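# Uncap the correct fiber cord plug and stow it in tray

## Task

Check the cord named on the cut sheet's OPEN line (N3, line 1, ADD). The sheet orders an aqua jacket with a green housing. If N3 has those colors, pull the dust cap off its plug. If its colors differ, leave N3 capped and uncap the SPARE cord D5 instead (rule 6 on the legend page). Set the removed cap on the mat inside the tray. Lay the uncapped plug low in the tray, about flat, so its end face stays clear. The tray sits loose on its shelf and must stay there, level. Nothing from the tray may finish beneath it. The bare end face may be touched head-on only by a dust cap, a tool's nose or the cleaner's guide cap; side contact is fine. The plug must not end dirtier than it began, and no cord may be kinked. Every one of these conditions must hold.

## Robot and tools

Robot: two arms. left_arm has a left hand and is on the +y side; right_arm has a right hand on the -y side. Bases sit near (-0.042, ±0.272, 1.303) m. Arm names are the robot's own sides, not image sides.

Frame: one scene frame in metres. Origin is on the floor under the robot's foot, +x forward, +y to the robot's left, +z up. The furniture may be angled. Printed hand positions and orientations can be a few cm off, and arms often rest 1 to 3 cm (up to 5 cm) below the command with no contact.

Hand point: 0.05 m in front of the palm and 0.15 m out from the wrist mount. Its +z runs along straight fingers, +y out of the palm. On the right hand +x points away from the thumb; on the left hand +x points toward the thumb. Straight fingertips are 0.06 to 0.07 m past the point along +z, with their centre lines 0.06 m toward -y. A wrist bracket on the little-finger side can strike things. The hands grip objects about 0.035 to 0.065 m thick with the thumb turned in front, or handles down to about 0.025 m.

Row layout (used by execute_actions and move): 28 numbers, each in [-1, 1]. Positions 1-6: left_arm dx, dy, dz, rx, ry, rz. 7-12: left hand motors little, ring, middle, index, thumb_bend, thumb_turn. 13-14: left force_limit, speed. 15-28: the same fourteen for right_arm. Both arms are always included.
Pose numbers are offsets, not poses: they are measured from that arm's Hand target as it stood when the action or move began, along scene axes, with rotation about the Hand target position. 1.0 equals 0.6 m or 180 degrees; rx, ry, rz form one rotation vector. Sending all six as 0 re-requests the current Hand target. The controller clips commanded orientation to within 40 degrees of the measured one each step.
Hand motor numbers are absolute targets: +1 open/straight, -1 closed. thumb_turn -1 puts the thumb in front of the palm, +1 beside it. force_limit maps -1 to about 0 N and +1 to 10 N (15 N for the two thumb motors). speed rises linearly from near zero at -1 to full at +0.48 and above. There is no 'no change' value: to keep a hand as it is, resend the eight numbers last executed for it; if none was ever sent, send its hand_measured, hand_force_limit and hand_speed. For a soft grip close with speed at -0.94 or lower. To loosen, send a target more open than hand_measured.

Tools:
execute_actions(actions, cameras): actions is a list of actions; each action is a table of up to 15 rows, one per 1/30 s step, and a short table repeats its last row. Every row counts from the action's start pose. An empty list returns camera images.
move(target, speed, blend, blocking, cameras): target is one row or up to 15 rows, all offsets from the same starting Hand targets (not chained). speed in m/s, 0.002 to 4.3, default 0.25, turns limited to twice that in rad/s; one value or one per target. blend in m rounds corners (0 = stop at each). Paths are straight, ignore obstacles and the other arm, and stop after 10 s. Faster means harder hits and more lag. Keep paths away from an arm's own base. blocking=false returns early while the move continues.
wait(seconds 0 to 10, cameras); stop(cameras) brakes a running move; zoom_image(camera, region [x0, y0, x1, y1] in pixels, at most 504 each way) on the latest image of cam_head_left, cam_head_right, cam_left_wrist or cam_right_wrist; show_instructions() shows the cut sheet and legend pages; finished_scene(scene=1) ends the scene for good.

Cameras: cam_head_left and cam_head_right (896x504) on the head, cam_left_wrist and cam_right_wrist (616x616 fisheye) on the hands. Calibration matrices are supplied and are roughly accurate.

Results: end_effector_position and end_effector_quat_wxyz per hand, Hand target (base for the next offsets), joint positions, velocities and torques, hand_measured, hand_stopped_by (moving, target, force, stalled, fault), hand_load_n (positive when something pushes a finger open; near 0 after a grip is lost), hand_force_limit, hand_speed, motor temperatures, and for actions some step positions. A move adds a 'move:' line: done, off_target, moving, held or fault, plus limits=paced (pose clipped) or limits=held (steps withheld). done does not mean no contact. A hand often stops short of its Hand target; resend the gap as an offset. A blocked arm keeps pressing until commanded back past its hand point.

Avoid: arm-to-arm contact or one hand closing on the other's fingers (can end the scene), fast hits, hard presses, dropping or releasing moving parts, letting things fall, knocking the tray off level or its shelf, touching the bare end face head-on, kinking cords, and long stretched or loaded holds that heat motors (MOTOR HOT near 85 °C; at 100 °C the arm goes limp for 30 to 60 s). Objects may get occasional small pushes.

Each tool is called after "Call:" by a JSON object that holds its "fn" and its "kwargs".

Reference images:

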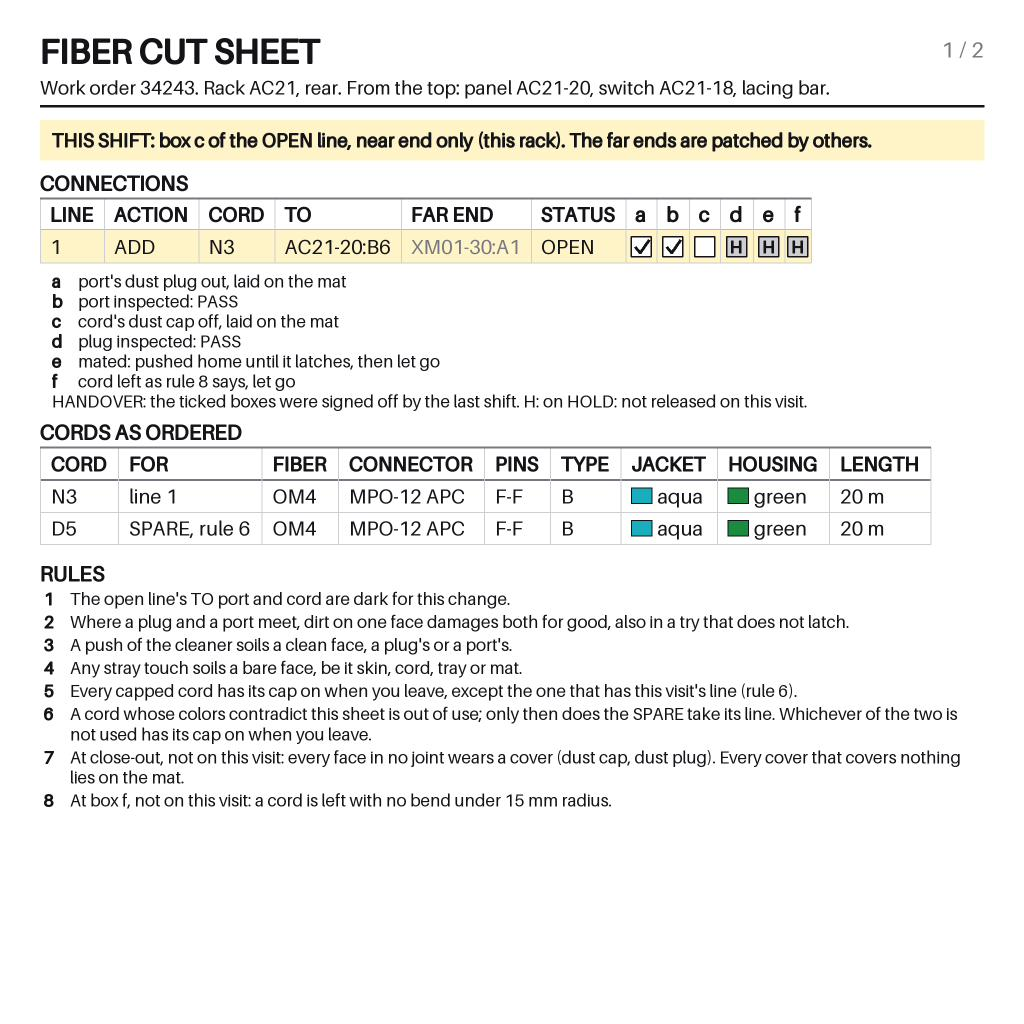

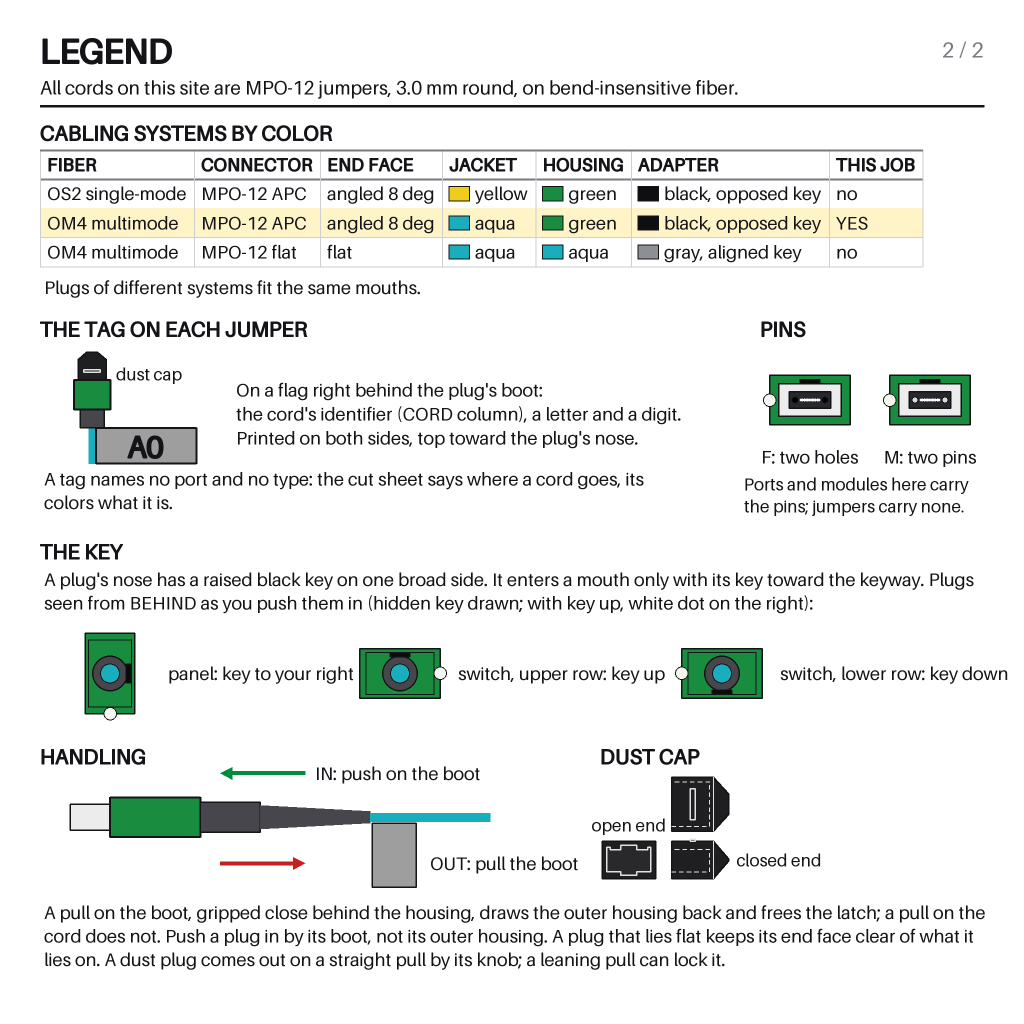

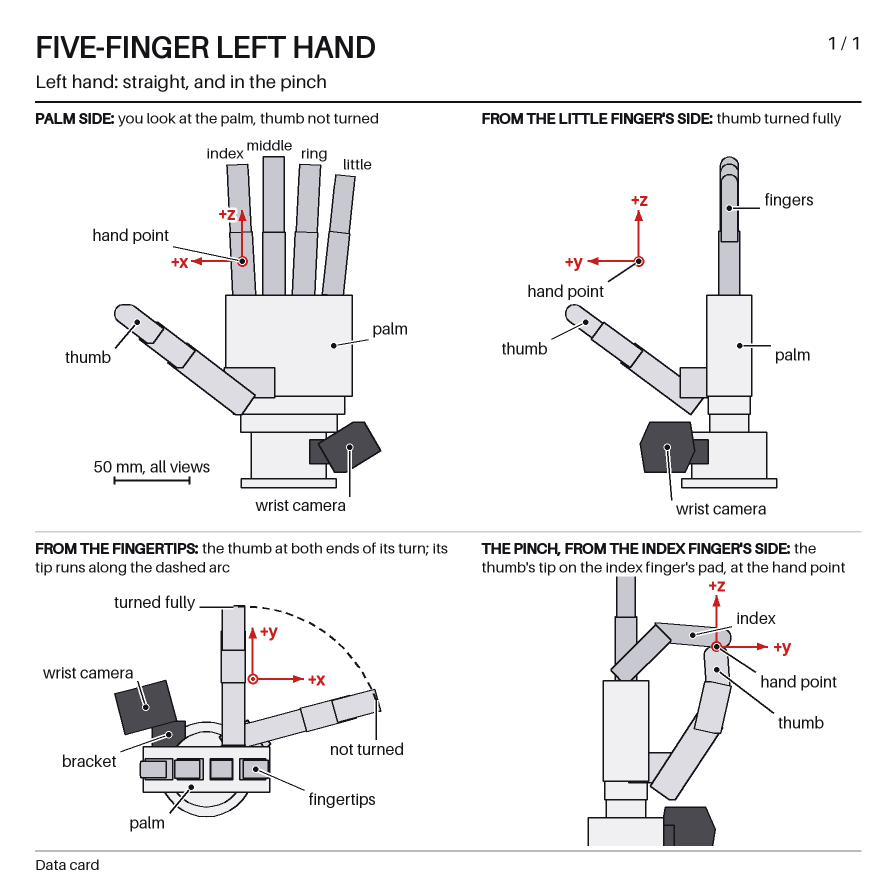

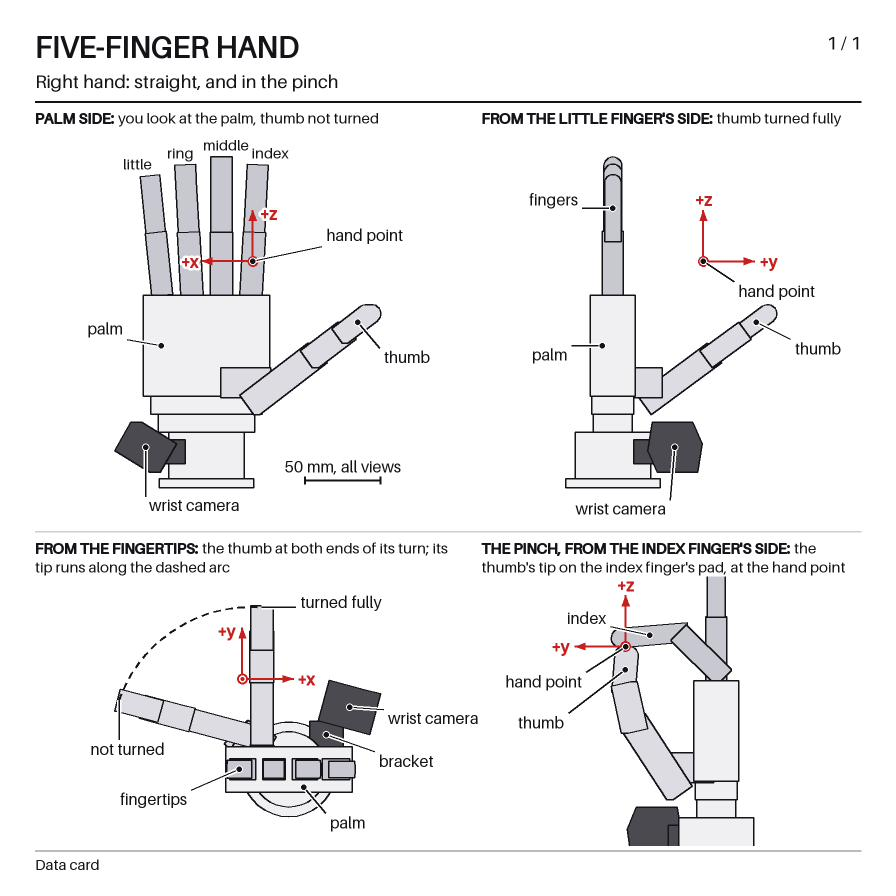

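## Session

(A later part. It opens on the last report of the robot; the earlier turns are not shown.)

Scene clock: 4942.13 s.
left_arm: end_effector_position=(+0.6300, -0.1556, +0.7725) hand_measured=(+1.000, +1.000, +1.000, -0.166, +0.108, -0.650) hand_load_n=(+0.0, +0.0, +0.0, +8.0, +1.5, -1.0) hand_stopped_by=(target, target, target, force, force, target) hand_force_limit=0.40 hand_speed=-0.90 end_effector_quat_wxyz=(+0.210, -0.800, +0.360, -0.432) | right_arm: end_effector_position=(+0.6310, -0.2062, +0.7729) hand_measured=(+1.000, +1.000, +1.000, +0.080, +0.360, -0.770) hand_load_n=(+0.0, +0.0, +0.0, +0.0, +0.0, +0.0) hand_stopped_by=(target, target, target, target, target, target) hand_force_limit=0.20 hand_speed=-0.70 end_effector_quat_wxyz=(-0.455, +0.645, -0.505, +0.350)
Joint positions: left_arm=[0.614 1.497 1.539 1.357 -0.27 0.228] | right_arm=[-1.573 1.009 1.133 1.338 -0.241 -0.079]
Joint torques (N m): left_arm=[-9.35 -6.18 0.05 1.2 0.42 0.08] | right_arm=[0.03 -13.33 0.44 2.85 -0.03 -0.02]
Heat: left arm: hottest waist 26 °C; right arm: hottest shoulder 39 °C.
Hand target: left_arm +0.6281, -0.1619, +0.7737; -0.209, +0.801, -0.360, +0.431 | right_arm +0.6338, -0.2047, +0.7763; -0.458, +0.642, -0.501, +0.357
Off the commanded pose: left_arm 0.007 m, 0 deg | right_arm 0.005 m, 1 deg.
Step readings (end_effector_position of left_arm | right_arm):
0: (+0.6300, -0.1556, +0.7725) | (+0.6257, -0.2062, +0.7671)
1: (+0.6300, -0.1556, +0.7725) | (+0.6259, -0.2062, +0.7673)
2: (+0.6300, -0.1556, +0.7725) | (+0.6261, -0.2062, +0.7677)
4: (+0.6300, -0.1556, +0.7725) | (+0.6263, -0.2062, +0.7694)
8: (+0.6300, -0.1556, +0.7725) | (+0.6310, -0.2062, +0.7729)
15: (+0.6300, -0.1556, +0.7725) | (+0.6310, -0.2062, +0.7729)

Call:
{"fn": "move", "kwargs": {"target": [[0,0,0,0,0,0,1,1,1,-0.5,0.0,-0.65,0.4,-0.9,0.0,0.026,0.0,0,0,0,1,1,1,0.08,0.36,-0.77,0.2,-0.7]], "speed": 0.04, "cameras": ["cam_head_left","cam_head_right","cam_left_wrist","cam_right_wrist"]}}

Call:
{"fn": "zoom_image", "kwargs": {"camera": "cam_head_left", "region": [630, 165, 700, 235]}}

Call:
{"fn": "zoom_image", "kwargs": {"camera": "cam_right_wrist", "region": [250, 250, 340, 340]}}

Call:
{"fn": "zoom_image", "kwargs": {"camera": "cam_head_right", "region": [550, 165, 620, 235]}}

Scene clock: 4961.17 s.
left_arm: end_effector_position=(+0.6300, -0.1556, +0.7725) hand_measured=(+1.000, +1.000, +1.000, -0.166, +0.108, -0.650) hand_load_n=(+0.0, +0.0, +0.0, +7.5, +2.0, -1.5) hand_stopped_by=(target, target, target, force, force, target) hand_force_limit=0.40 hand_speed=-0.90 end_effector_quat_wxyz=(+0.210, -0.800, +0.360, -0.432) | right_arm: end_effector_position=(+0.6329, -0.1906, +0.7755) hand_measured=(+1.000, +1.000, +1.000, +0.080, +0.360, -0.770) hand_load_n=(+0.0, +0.0, -0.5, +0.0, +0.5, +0.0) hand_stopped_by=(target, target, target, target, target, target) hand_force_limit=0.20 hand_speed=-0.70 end_effector_quat_wxyz=(-0.458, +0.642, -0.502, +0.354)
Joint positions: left_arm=[0.614 1.497 1.539 1.357 -0.27 0.228] | right_arm=[-1.514 1.009 1.133 1.338 -0.236 -0.139]
Joint torques (N m): left_arm=[-9.52 -6.12 -0.01 1.17 0.43 0.09] | right_arm=[0.38 -13.45 0.38 2.25 -0.08 -0.01]
Heat: left arm: hottest waist 26 °C; right arm: hottest shoulder 39 °C.
Hand target: left_arm +0.6281, -0.1619, +0.7737; -0.209, +0.801, -0.360, +0.431 | right_arm +0.6339, -0.1891, +0.7763; -0.458, +0.642, -0.501, +0.357
Off the commanded pose: left_arm 0.007 m, 0 deg | right_arm 0.002 m, 0 deg.
move: done
camera_calibration:
cam_left_wrist: T_world_to_cam=[[0.487845, 0.465519, 0.738444, -0.806448], [-0.228079, -0.748577, 0.622585, -0.455729], [0.842607, -0.472149, -0.259015, -0.287134], [0, 0, 0, 1]] pos_world=[0.531421, -0.101302, 0.804874]
cam_right_wrist: T_world_to_cam=[[-0.287773, -0.330731, -0.898779, 0.811059], [-0.760165, 0.649716, 0.00431014, 0.595469], [0.582525, 0.684461, -0.438381, 0.219747], [0, 0, 0, 1]] pos_world=[0.558047, -0.269052, 0.822729]

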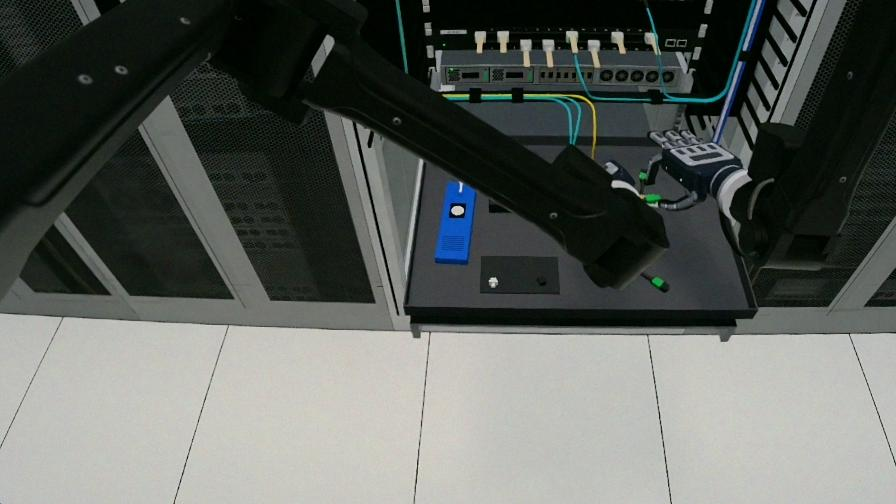

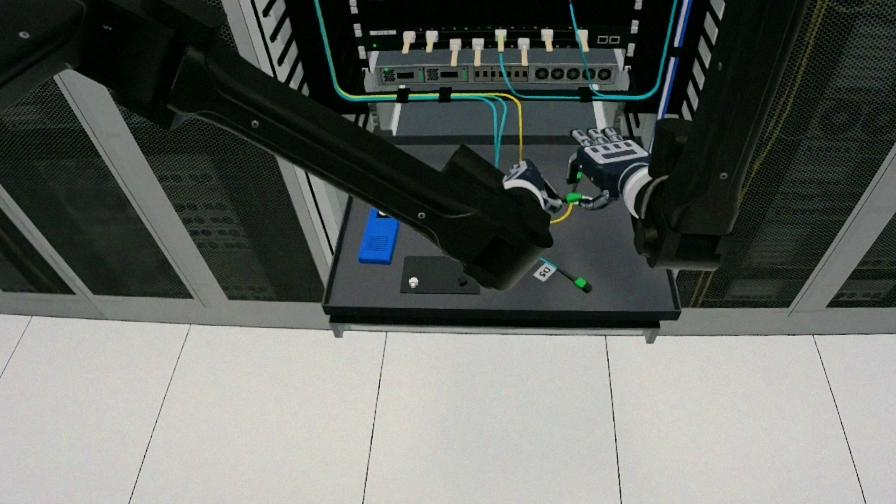

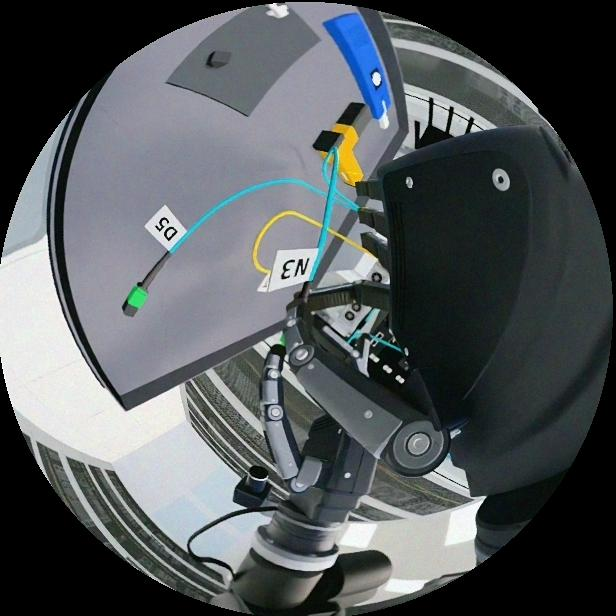

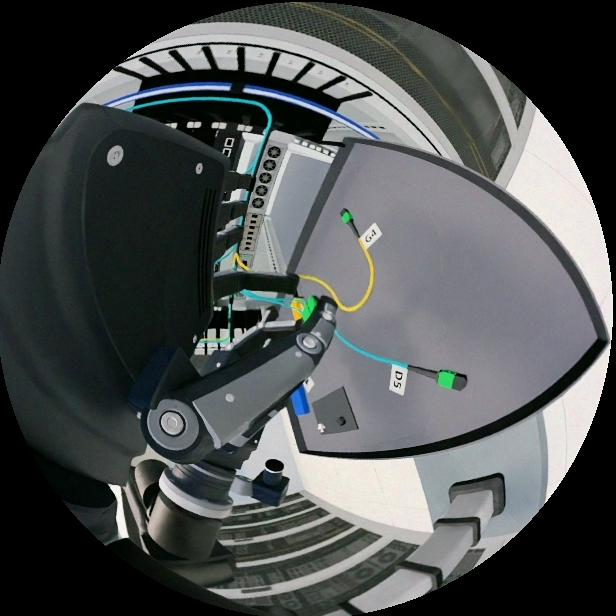

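Scaled by 7.200 from the camera's 896x504 image, which has a finer 1280x720 frame.

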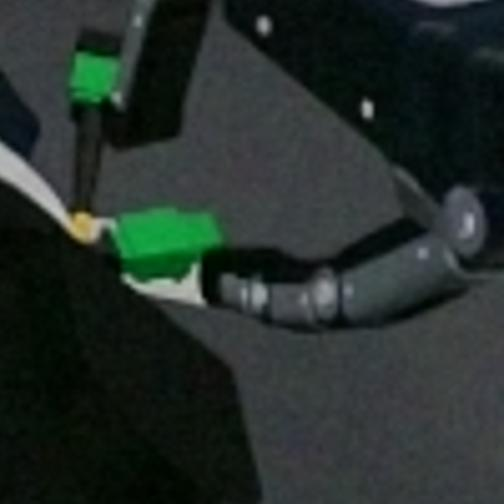

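Scaled by 5.600 from the camera's 616x616 image, which has a finer 880x880 frame.

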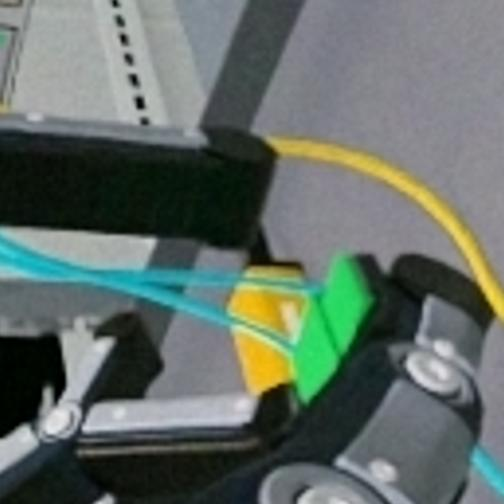

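Scaled by 7.200 from the camera's 896x504 image, which has a finer 1280x720 frame.

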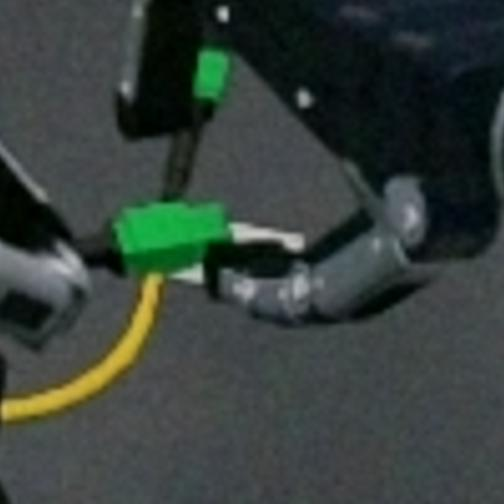

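Call:
{"fn": "zoom_image", "kwargs": {"camera": "cam_head_left", "region": [642, 180, 677, 215]}}

Call:
{"fn": "zoom_image", "kwargs": {"camera": "cam_head_right", "region": [562, 180, 597, 215]}}

Call:
{"fn": "zoom_image", "kwargs": {"camera": "cam_right_wrist", "region": [290, 285, 340, 335]}}

Call:
{"fn": "zoom_image", "kwargs": {"camera": "cam_left_wrist", "region": [240, 310, 310, 380]}}

Scaled by 14.400 from the camera's 896x504 image, which has a finer 1280x720 frame.

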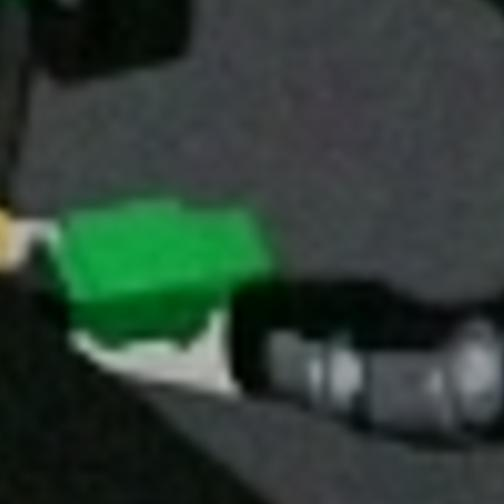

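Scaled by 14.400 from the camera's 896x504 image, which has a finer 1280x720 frame.

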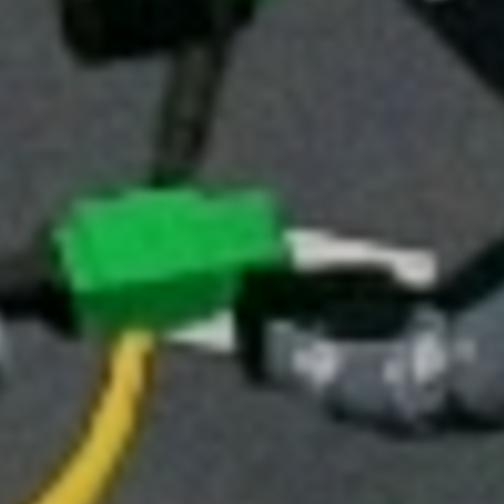

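Scaled by 10.080 from the camera's 616x616 image, which has a finer 880x880 frame.

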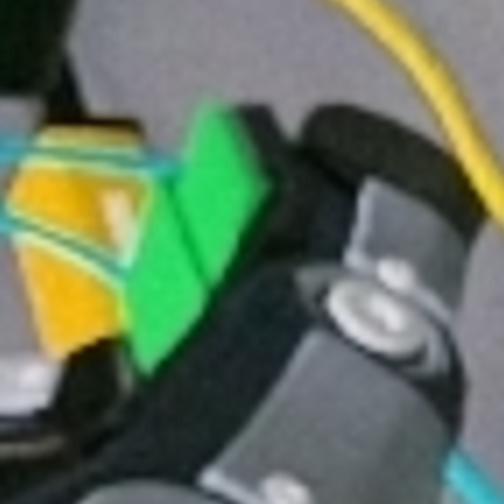

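Scaled by 7.200 from the camera's 616x616 image, which has a finer 880x880 frame.

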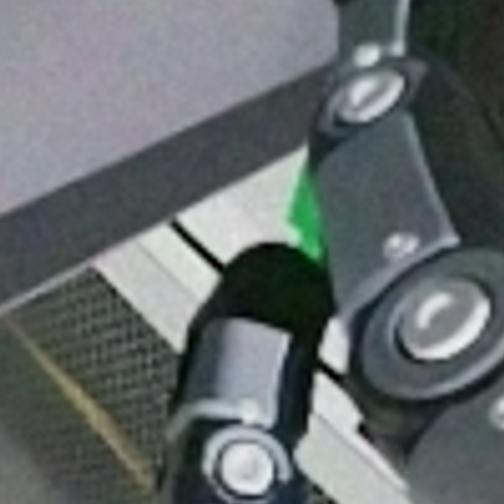

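Call:
{"fn": "move", "kwargs": {"target": [[0,0,0,0,0,0,1,1,1,-0.5,0.0,-0.65,0.4,-0.9,-0.014,0.0,-0.008,0,0,0,1,1,1,0.08,0.36,-0.77,0.2,-0.7]], "speed": 0.04}}

Scene clock: 5050.53 s.
left_arm: end_effector_position=(+0.6300, -0.1556, +0.7725) hand_measured=(+1.000, +1.000, +1.000, -0.166, +0.108, -0.650) hand_load_n=(+0.0, +0.0, +0.0, +7.5, +2.0, -1.5) hand_stopped_by=(target, target, target, force, force, target) hand_force_limit=0.40 hand_speed=-0.90 end_effector_quat_wxyz=(+0.210, -0.800, +0.360, -0.432) | right_arm: end_effector_position=(+0.6286, -0.1904, +0.7726) hand_measured=(+1.000, +1.000, +1.000, +0.080, +0.360, -0.770) hand_load_n=(+0.0, +0.5, +0.0, +0.0, +0.0, +0.0) hand_stopped_by=(target, target, target, target, target, target) hand_force_limit=0.20 hand_speed=-0.70 end_effector_quat_wxyz=(-0.457, +0.643, -0.502, +0.353)
Joint positions: left_arm=[0.614 1.497 1.539 1.357 -0.27 0.228] | right_arm=[-1.514 1.015 1.129 1.343 -0.236 -0.14]
Joint torques (N m): left_arm=[-9.41 -6.12 -0.06 1.1 0.43 0.06] | right_arm=[0.26 -12.69 -0.09 3.18 -0.09 -0.01]
Heat: left arm: hottest waist 26 °C; right arm: hottest shoulder 38 °C.
Hand target: left_arm +0.6281, -0.1619, +0.7737; -0.209, +0.801, -0.360, +0.431 | right_arm +0.6253, -0.1891, +0.7714; -0.458, +0.642, -0.501, +0.357
Off the commanded pose: left_arm 0.007 m, 0 deg | right_arm 0.004 m, 1 deg.
move: done

Call:
{"fn": "wait", "kwargs": {"seconds": 0, "cameras": ["cam_head_left","cam_head_right","cam_right_wrist"]}}

Call:
{"fn": "zoom_image", "kwargs": {"camera": "cam_head_left", "region": [642, 180, 677, 215]}}

Call:
{"fn": "zoom_image", "kwargs": {"camera": "cam_head_right", "region": [562, 180, 597, 215]}}

Call:
{"fn": "zoom_image", "kwargs": {"camera": "cam_right_wrist", "region": [290, 285, 340, 335]}}

Scene clock: 5057.40 s.
left_arm: end_effector_position=(+0.6300, -0.1556, +0.7725) hand_measured=(+1.000, +1.000, +1.000, -0.166, +0.108, -0.650) hand_load_n=(+0.0, +0.0, +0.0, +7.5, +1.5, -1.5) hand_stopped_by=(target, target, target, force, force, target) hand_force_limit=0.40 hand_speed=-0.90 end_effector_quat_wxyz=(+0.210, -0.800, +0.360, -0.432) | right_arm: end_effector_position=(+0.6287, -0.1904, +0.7727) hand_measured=(+1.000, +1.000, +1.000, +0.080, +0.360, -0.770) hand_load_n=(+0.0, +0.0, +0.0, +0.0, +0.0, +0.0) hand_stopped_by=(target, target, target, target, target, target) hand_force_limit=0.20 hand_speed=-0.70 end_effector_quat_wxyz=(-0.457, +0.643, -0.502, +0.353)
Joint positions: left_arm=[0.614 1.497 1.539 1.357 -0.27 0.228] | right_arm=[-1.514 1.015 1.129 1.344 -0.236 -0.14]
Joint torques (N m): left_arm=[-9.41 -6.18 -0.02 1.13 0.39 0.06] | right_arm=[0.21 -12.69 -0.09 3.02 -0.08 0]
Heat: left arm: hottest waist 26 °C; right arm: hottest shoulder 37 °C.
Hand target: left_arm +0.6281, -0.1619, +0.7737; -0.209, +0.801, -0.360, +0.431 | right_arm +0.6253, -0.1891, +0.7715; -0.458, +0.642, -0.501, +0.357
Off the commanded pose: left_arm 0.007 m, 0 deg | right_arm 0.004 m, 1 deg.
camera_calibration:
cam_right_wrist: T_world_to_cam=[[-0.291137, -0.331457, -0.897427, 0.808388], [-0.76046, 0.649348, 0.00687172, 0.590277], [0.580465, 0.684459, -0.441109, 0.224269], [0, 0, 0, 1]] pos_world=[0.554054, -0.268852, 0.820341]
Images, in order (width x height): cam_head_left 896x504, cam_head_right 896x504, cam_right_wrist 616x616.

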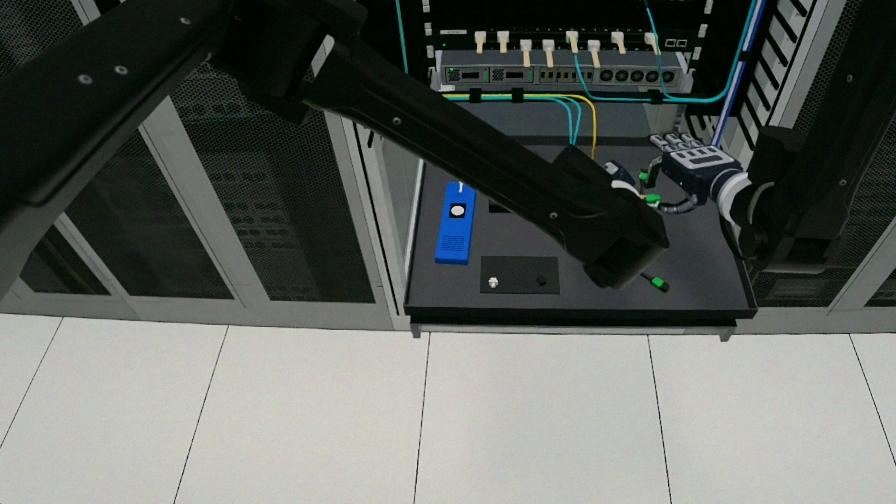

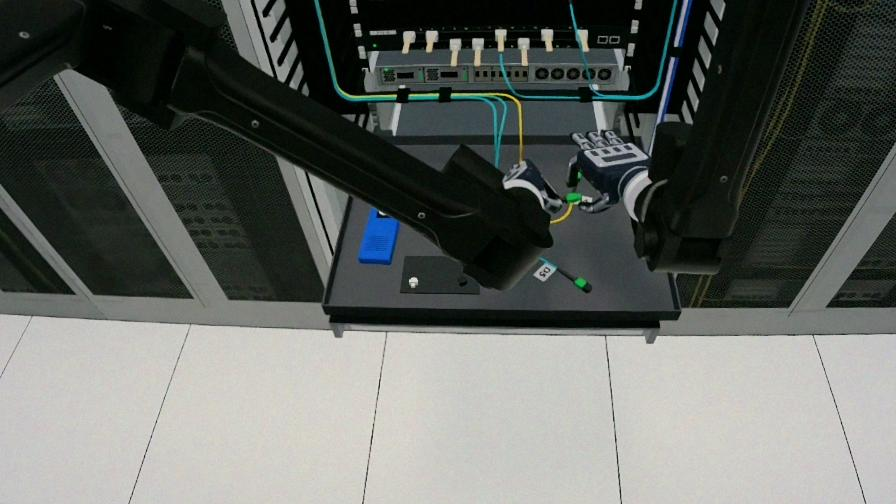

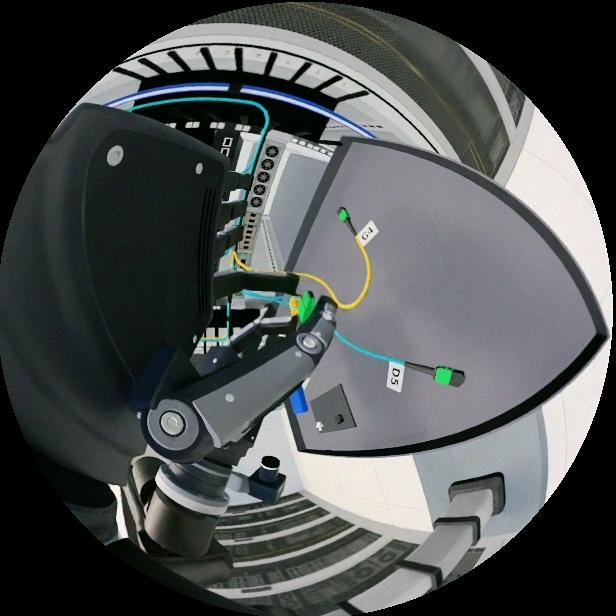

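Scaled by 14.400 from the camera's 896x504 image, which has a finer 1280x720 frame.

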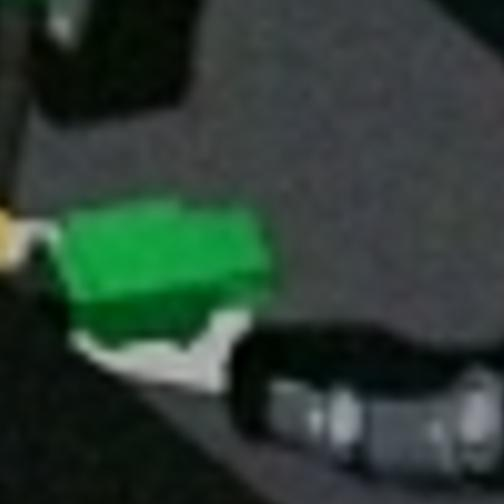

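Scaled by 14.400 from the camera's 896x504 image, which has a finer 1280x720 frame.

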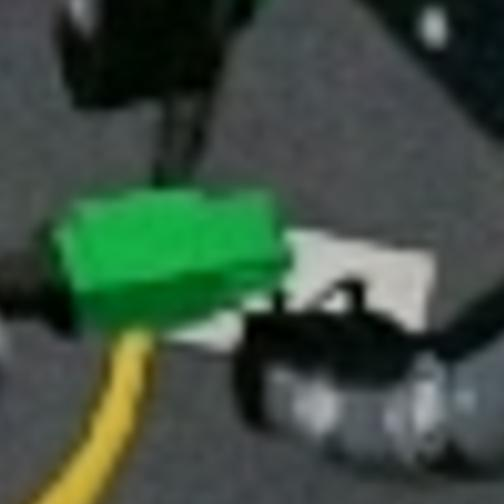

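Scaled by 10.080 from the camera's 616x616 image, which has a finer 880x880 frame.

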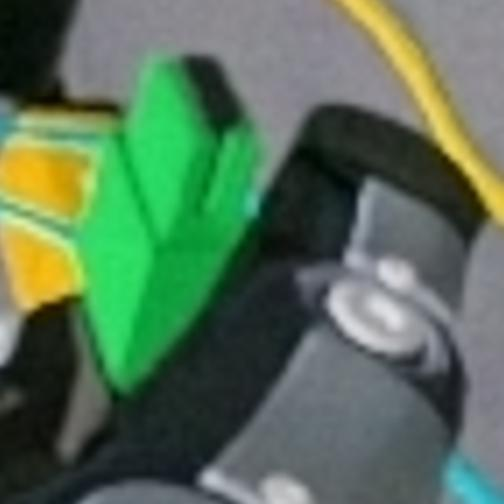

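Call:
{"fn": "move", "kwargs": {"target": [[0,0,0,0,0,0,1,1,1,-0.5,0.0,-0.65,0.4,-0.9,0.0,0.025,0.0,0,0,0,1,1,1,0.08,0.36,-0.77,0.2,-0.7]], "speed": 0.03, "cameras": ["cam_head_left","cam_head_right","cam_right_wrist","cam_left_wrist"]}}

Call:
{"fn": "zoom_image", "kwargs": {"camera": "cam_head_left", "region": [642, 180, 677, 215]}}

Call:
{"fn": "zoom_image", "kwargs": {"camera": "cam_head_right", "region": [562, 180, 597, 215]}}

Call:
{"fn": "zoom_image", "kwargs": {"camera": "cam_right_wrist", "region": [280, 265, 350, 335]}}

Call:
{"fn": "zoom_image", "kwargs": {"camera": "cam_left_wrist", "region": [240, 290, 330, 380]}}

Scene clock: 5120.27 s.
left_arm: end_effector_position=(+0.6300, -0.1555, +0.7724) hand_measured=(+1.000, +1.000, +1.000, -0.166, +0.108, -0.650) hand_load_n=(+0.0, +0.0, +0.0, +7.5, +2.0, -1.5) hand_stopped_by=(target, target, target, force, force, target) hand_force_limit=0.40 hand_speed=-0.90 end_effector_quat_wxyz=(+0.210, -0.800, +0.360, -0.432) | right_arm: end_effector_position=(+0.6304, -0.1765, +0.7755) hand_measured=(+1.000, +1.000, +1.000, +0.080, +0.360, -0.770) hand_load_n=(+0.0, +0.0, +0.0, +0.0, +0.0, +0.0) hand_stopped_by=(target, target, target, target, target, target) hand_force_limit=0.20 hand_speed=-0.70 end_effector_quat_wxyz=(-0.460, +0.641, -0.500, +0.357)
Joint positions: left_arm=[0.614 1.497 1.539 1.357 -0.27 0.228] | right_arm=[-1.462 1.015 1.129 1.344 -0.23 -0.193]
Joint torques (N m): left_arm=[-9 -6.24 -0.05 1.14 0.44 0.05] | right_arm=[0.73 -12.51 -0.05 2.52 -0.12 0]
Heat: left arm: hottest waist 26 °C; right arm: hottest shoulder 34 °C.
Hand target: left_arm +0.6281, -0.1619, +0.7737; -0.209, +0.801, -0.360, +0.431 | right_arm +0.6254, -0.1741, +0.7716; -0.458, +0.642, -0.501, +0.357
Off the commanded pose: left_arm 0.007 m, 0 deg | right_arm 0.007 m, 0 deg.
move: done
camera_calibration:
cam_left_wrist: T_world_to_cam=[[0.487987, 0.46557, 0.738318, -0.806417], [-0.227721, -0.748667, 0.622608, -0.455947], [0.842622, -0.471955, -0.25932, -0.286877], [0, 0, 0, 1]] pos_world=[0.531421, -0.101302, 0.804875]
cam_right_wrist: T_world_to_cam=[[-0.280775, -0.331479, -0.900715, 0.811937], [-0.759788, 0.650166, -0.00242784, 0.589541], [0.586419, 0.683671, -0.434404, 0.205931], [0, 0, 0, 1]] pos_world=[0.555136, -0.254949, 0.822212]

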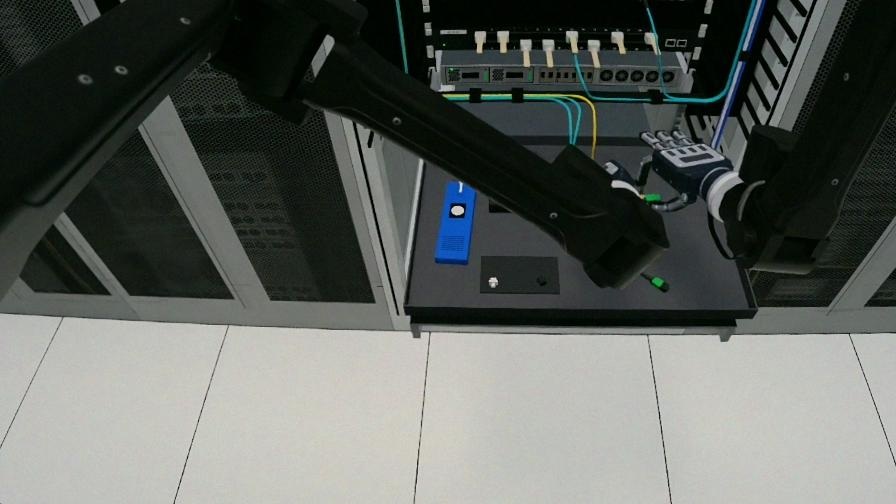

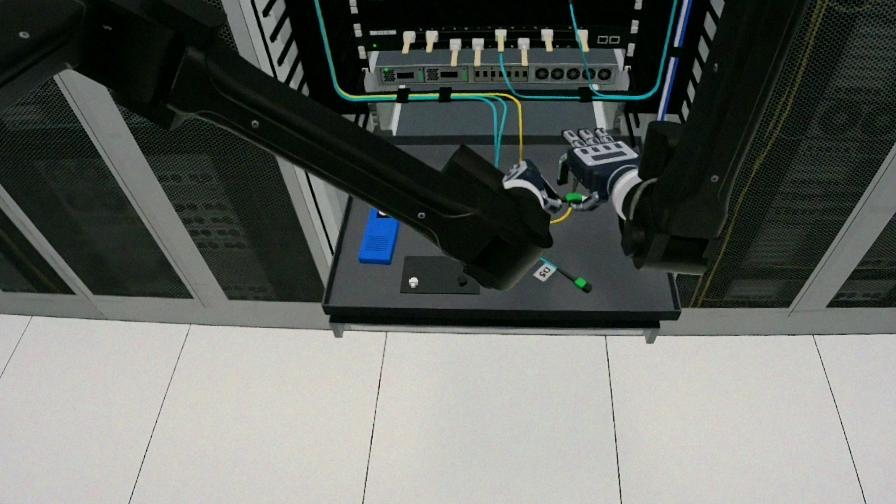

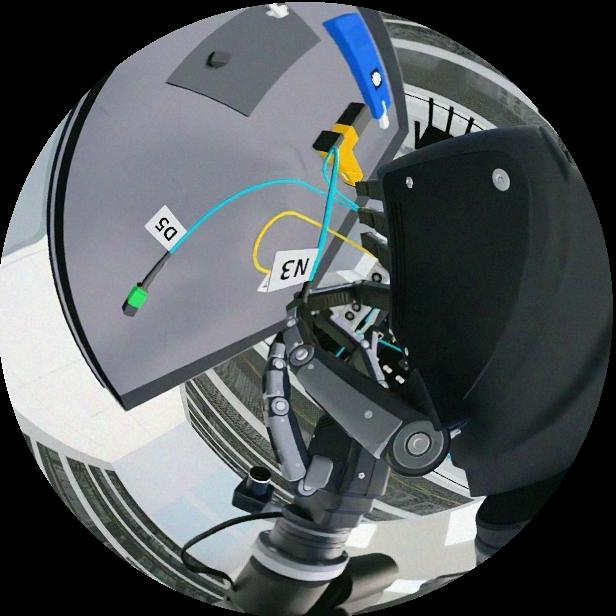

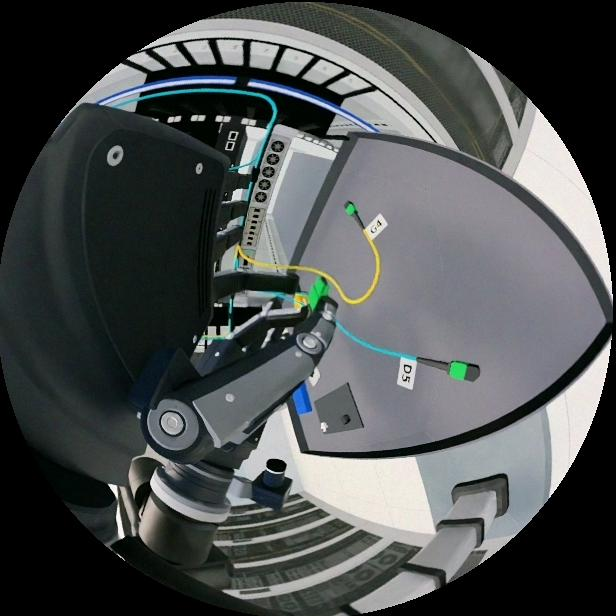

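Scaled by 14.400 from the camera's 896x504 image, which has a finer 1280x720 frame.

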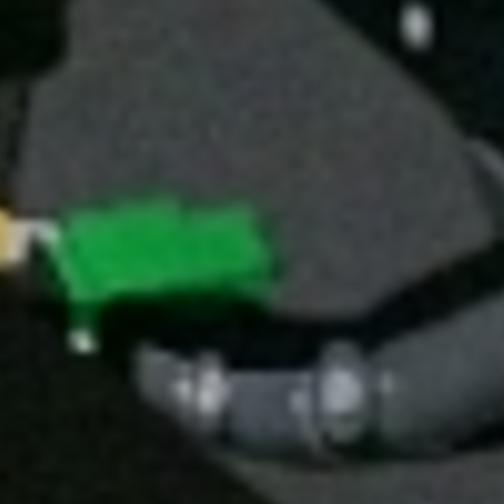

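Scaled by 14.400 from the camera's 896x504 image, which has a finer 1280x720 frame.

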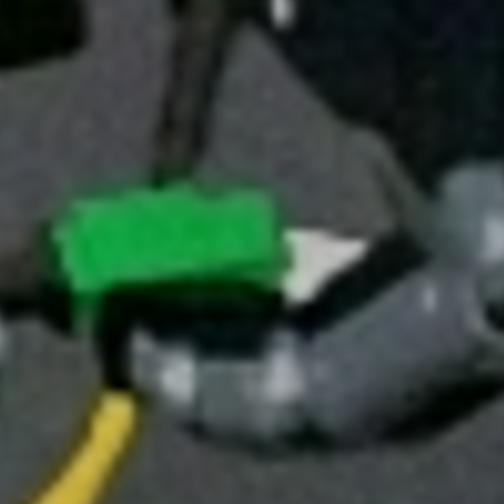

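Scaled by 7.200 from the camera's 616x616 image, which has a finer 880x880 frame.

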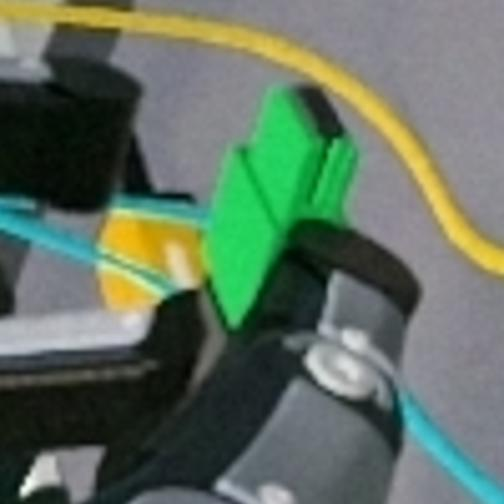

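Scaled by 5.600 from the camera's 616x616 image, which has a finer 880x880 frame.

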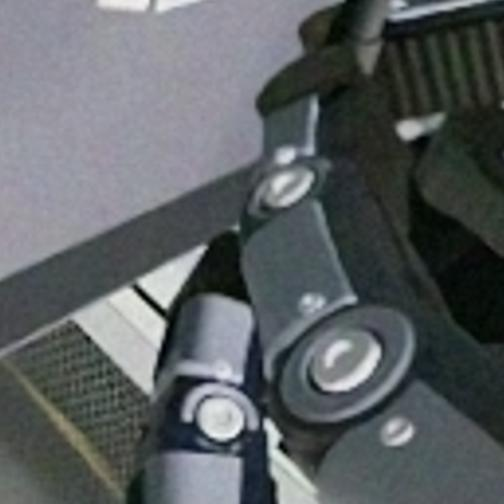

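Call:
{"fn": "move", "kwargs": {"target": [[0,0,0,0,0,0,1,1,1,-0.5,0.0,-0.65,0.4,-0.9,0.006,0.002,-0.006,0,0,0,1,1,1,0.08,0.36,-0.77,0.2,-0.7]], "speed": 0.03}}

Scene clock: 5139.53 s.
left_arm: end_effector_position=(+0.6300, -0.1555, +0.7724) hand_measured=(+1.000, +1.000, +1.000, -0.166, +0.108, -0.650) hand_load_n=(+0.0, +0.0, +0.0, +7.5, +1.5, -1.0) hand_stopped_by=(target, target, target, force, force, target) hand_force_limit=0.40 hand_speed=-0.90 end_effector_quat_wxyz=(+0.210, -0.800, +0.360, -0.432) | right_arm: end_effector_position=(+0.6265, -0.1750, +0.7710) hand_measured=(+1.000, +1.000, +1.000, +0.080, +0.360, -0.770) hand_load_n=(+0.0, +0.0, +0.0, +0.0, +0.0, +0.0) hand_stopped_by=(target, target, target, target, target, target) hand_force_limit=0.20 hand_speed=-0.70 end_effector_quat_wxyz=(-0.458, +0.643, -0.501, +0.354)
Joint positions: left_arm=[0.614 1.497 1.539 1.357 -0.27 0.228] | right_arm=[-1.458 1.024 1.129 1.344 -0.229 -0.197]
Joint torques (N m): left_arm=[-9.17 -6.01 0.05 1.18 0.47 0.08] | right_arm=[0.73 -12.51 1.09 2.15 -0.12 0]
Heat: left arm: hottest waist 26 °C; right arm: hottest shoulder 33 °C.
Hand target: left_arm +0.6281, -0.1619, +0.7737; -0.208, +0.801, -0.360, +0.431 | right_arm +0.6290, -0.1729, +0.7679; -0.458, +0.642, -0.501, +0.357
Off the commanded pose: left_arm 0.007 m, 0 deg | right_arm 0.004 m, 0 deg.
move: done


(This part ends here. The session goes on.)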